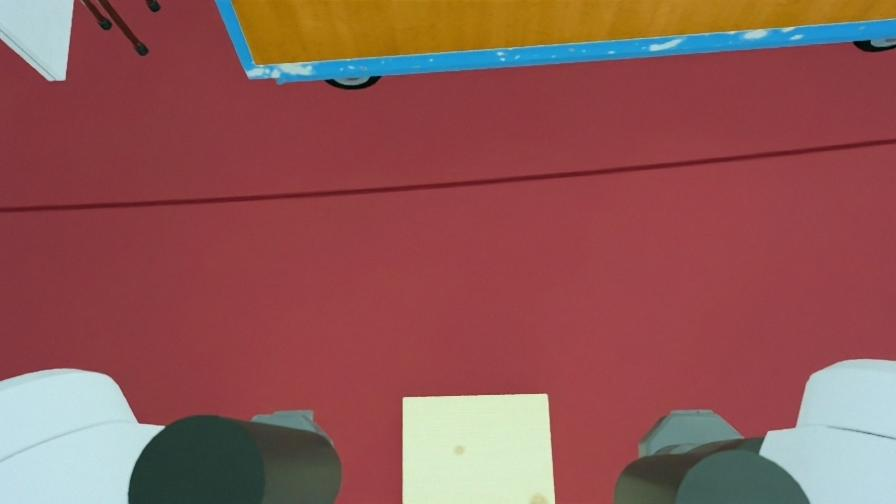

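Emit:
move:
  joints: {"head_tilt_rad":-0.25}
  cameras: ["head_camera"]

Scene clock: 482.17 s.
Joint torques (N m): left_arm=[-4.21 0 3.48 -8.1 0.15 -0.33 0.05] | right_arm=[-6.34 -3.5 -4.57 -8.43 -0.01 -0.02 -0.22]
External joint torques (N m): left_arm=[0.66 -1.11 1.29 0.41 0.12 -0.27 0.05] | right_arm=[-0.57 -0.37 -1.13 -0.69 -0.22 -0.01 -0.22]
Motor temperatures (°C): left_arm=[30 28 31 36 34 33 37] | right_arm=[33 30 31 31 35 37 34]
Wrist force (N): left_arm=[1.0 0.0 -7.9] | right_arm=[0.0 3.2 -4.7]
Wrist torque (N m): left_arm=[-0.14 0.23 0.06] | right_arm=[-0.32 0.10 -0.08]
Wrist force, peak (N): left_arm=[1.4 0.1 -8.4] | right_arm=[0.8 3.4 -5.1]
move: done
base_odometry: x=-0.146 y=-0.244 heading=-0.015
lidar_m: 0.94 0.97 1.86 4.04 1.25 0.87 0.83 0.86 1.14 2.73 2.59 1.00
base_status: not commanded
joint_positions: torso_squat_rad=+0.000 torso_shift_rad=+0.070 torso_pitch_rad=+1.060 torso_yaw_rad=+0.000 left_shoulder_pitch_rad=-0.891 left_shoulder_roll_rad=+0.585 left_shoulder_yaw_rad=-0.536 left_elbow_rad=-2.289 left_forearm_roll_rad=+0.252 left_wrist_pitch_rad=+1.896 left_hand_roll_rad=+0.978 left_gripper_m=+0.000 right_shoulder_pitch_rad=-1.016 right_shoulder_roll_rad=-0.755 right_shoulder_yaw_rad=+0.687 right_elbow_rad=-2.289 right_forearm_roll_rad=-0.399 right_wrist_pitch_rad=+1.825 right_hand_roll_rad=-1.196 right_gripper_m=+0.000 head_pan_rad=+0.000 head_tilt_rad=-0.250
joint_status: all done
wheel_motors_off: 0
motor_effort: left_wheel=+4(6) right_wheel=-5(6)
chest: x=+0.0909 y=+0.0001 z=+1.1300 quat_wxyz=(+0.863, +0.000, +0.506, +0.000) (m; base frame)
left_hand: x=+0.3110 y=+0.1127 z=+0.7320 quat_wxyz=(+1.000, +0.000, +0.000, +0.000) (m; base frame)
right_hand: x=+0.3109 y=-0.1126 z=+0.7319 quat_wxyz=(+1.000, +0.000, +0.000, +0.000) (m; base frame)
pictures: head_camera
camera_calibration:
head_camera: T_world_to_cam=[[-0.00474851, -0.999504, -0.0311277, 0.0380441], [-0.683757, 0.0259595, -0.729248, 1.12186], [0.729695, 0.0178209, -0.683541, 0.569745], [0, 0, 0, 1]] pos_world=[0.351522, -0.00125113, 1.20874]

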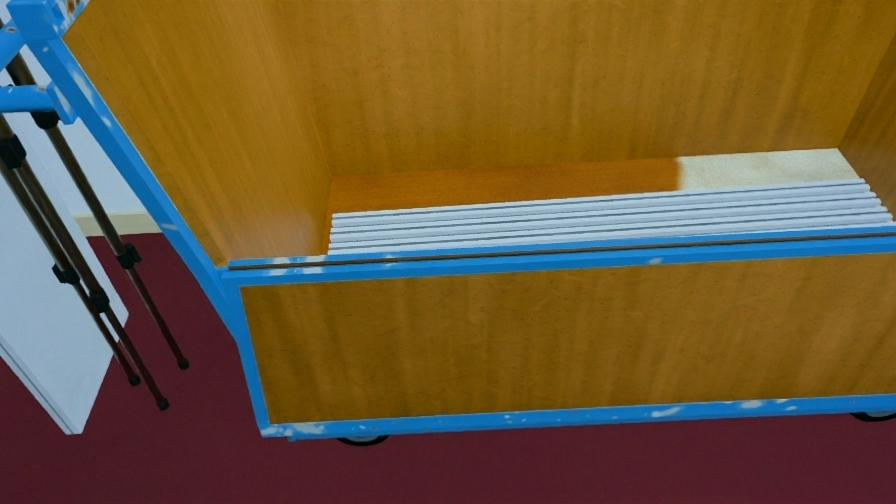

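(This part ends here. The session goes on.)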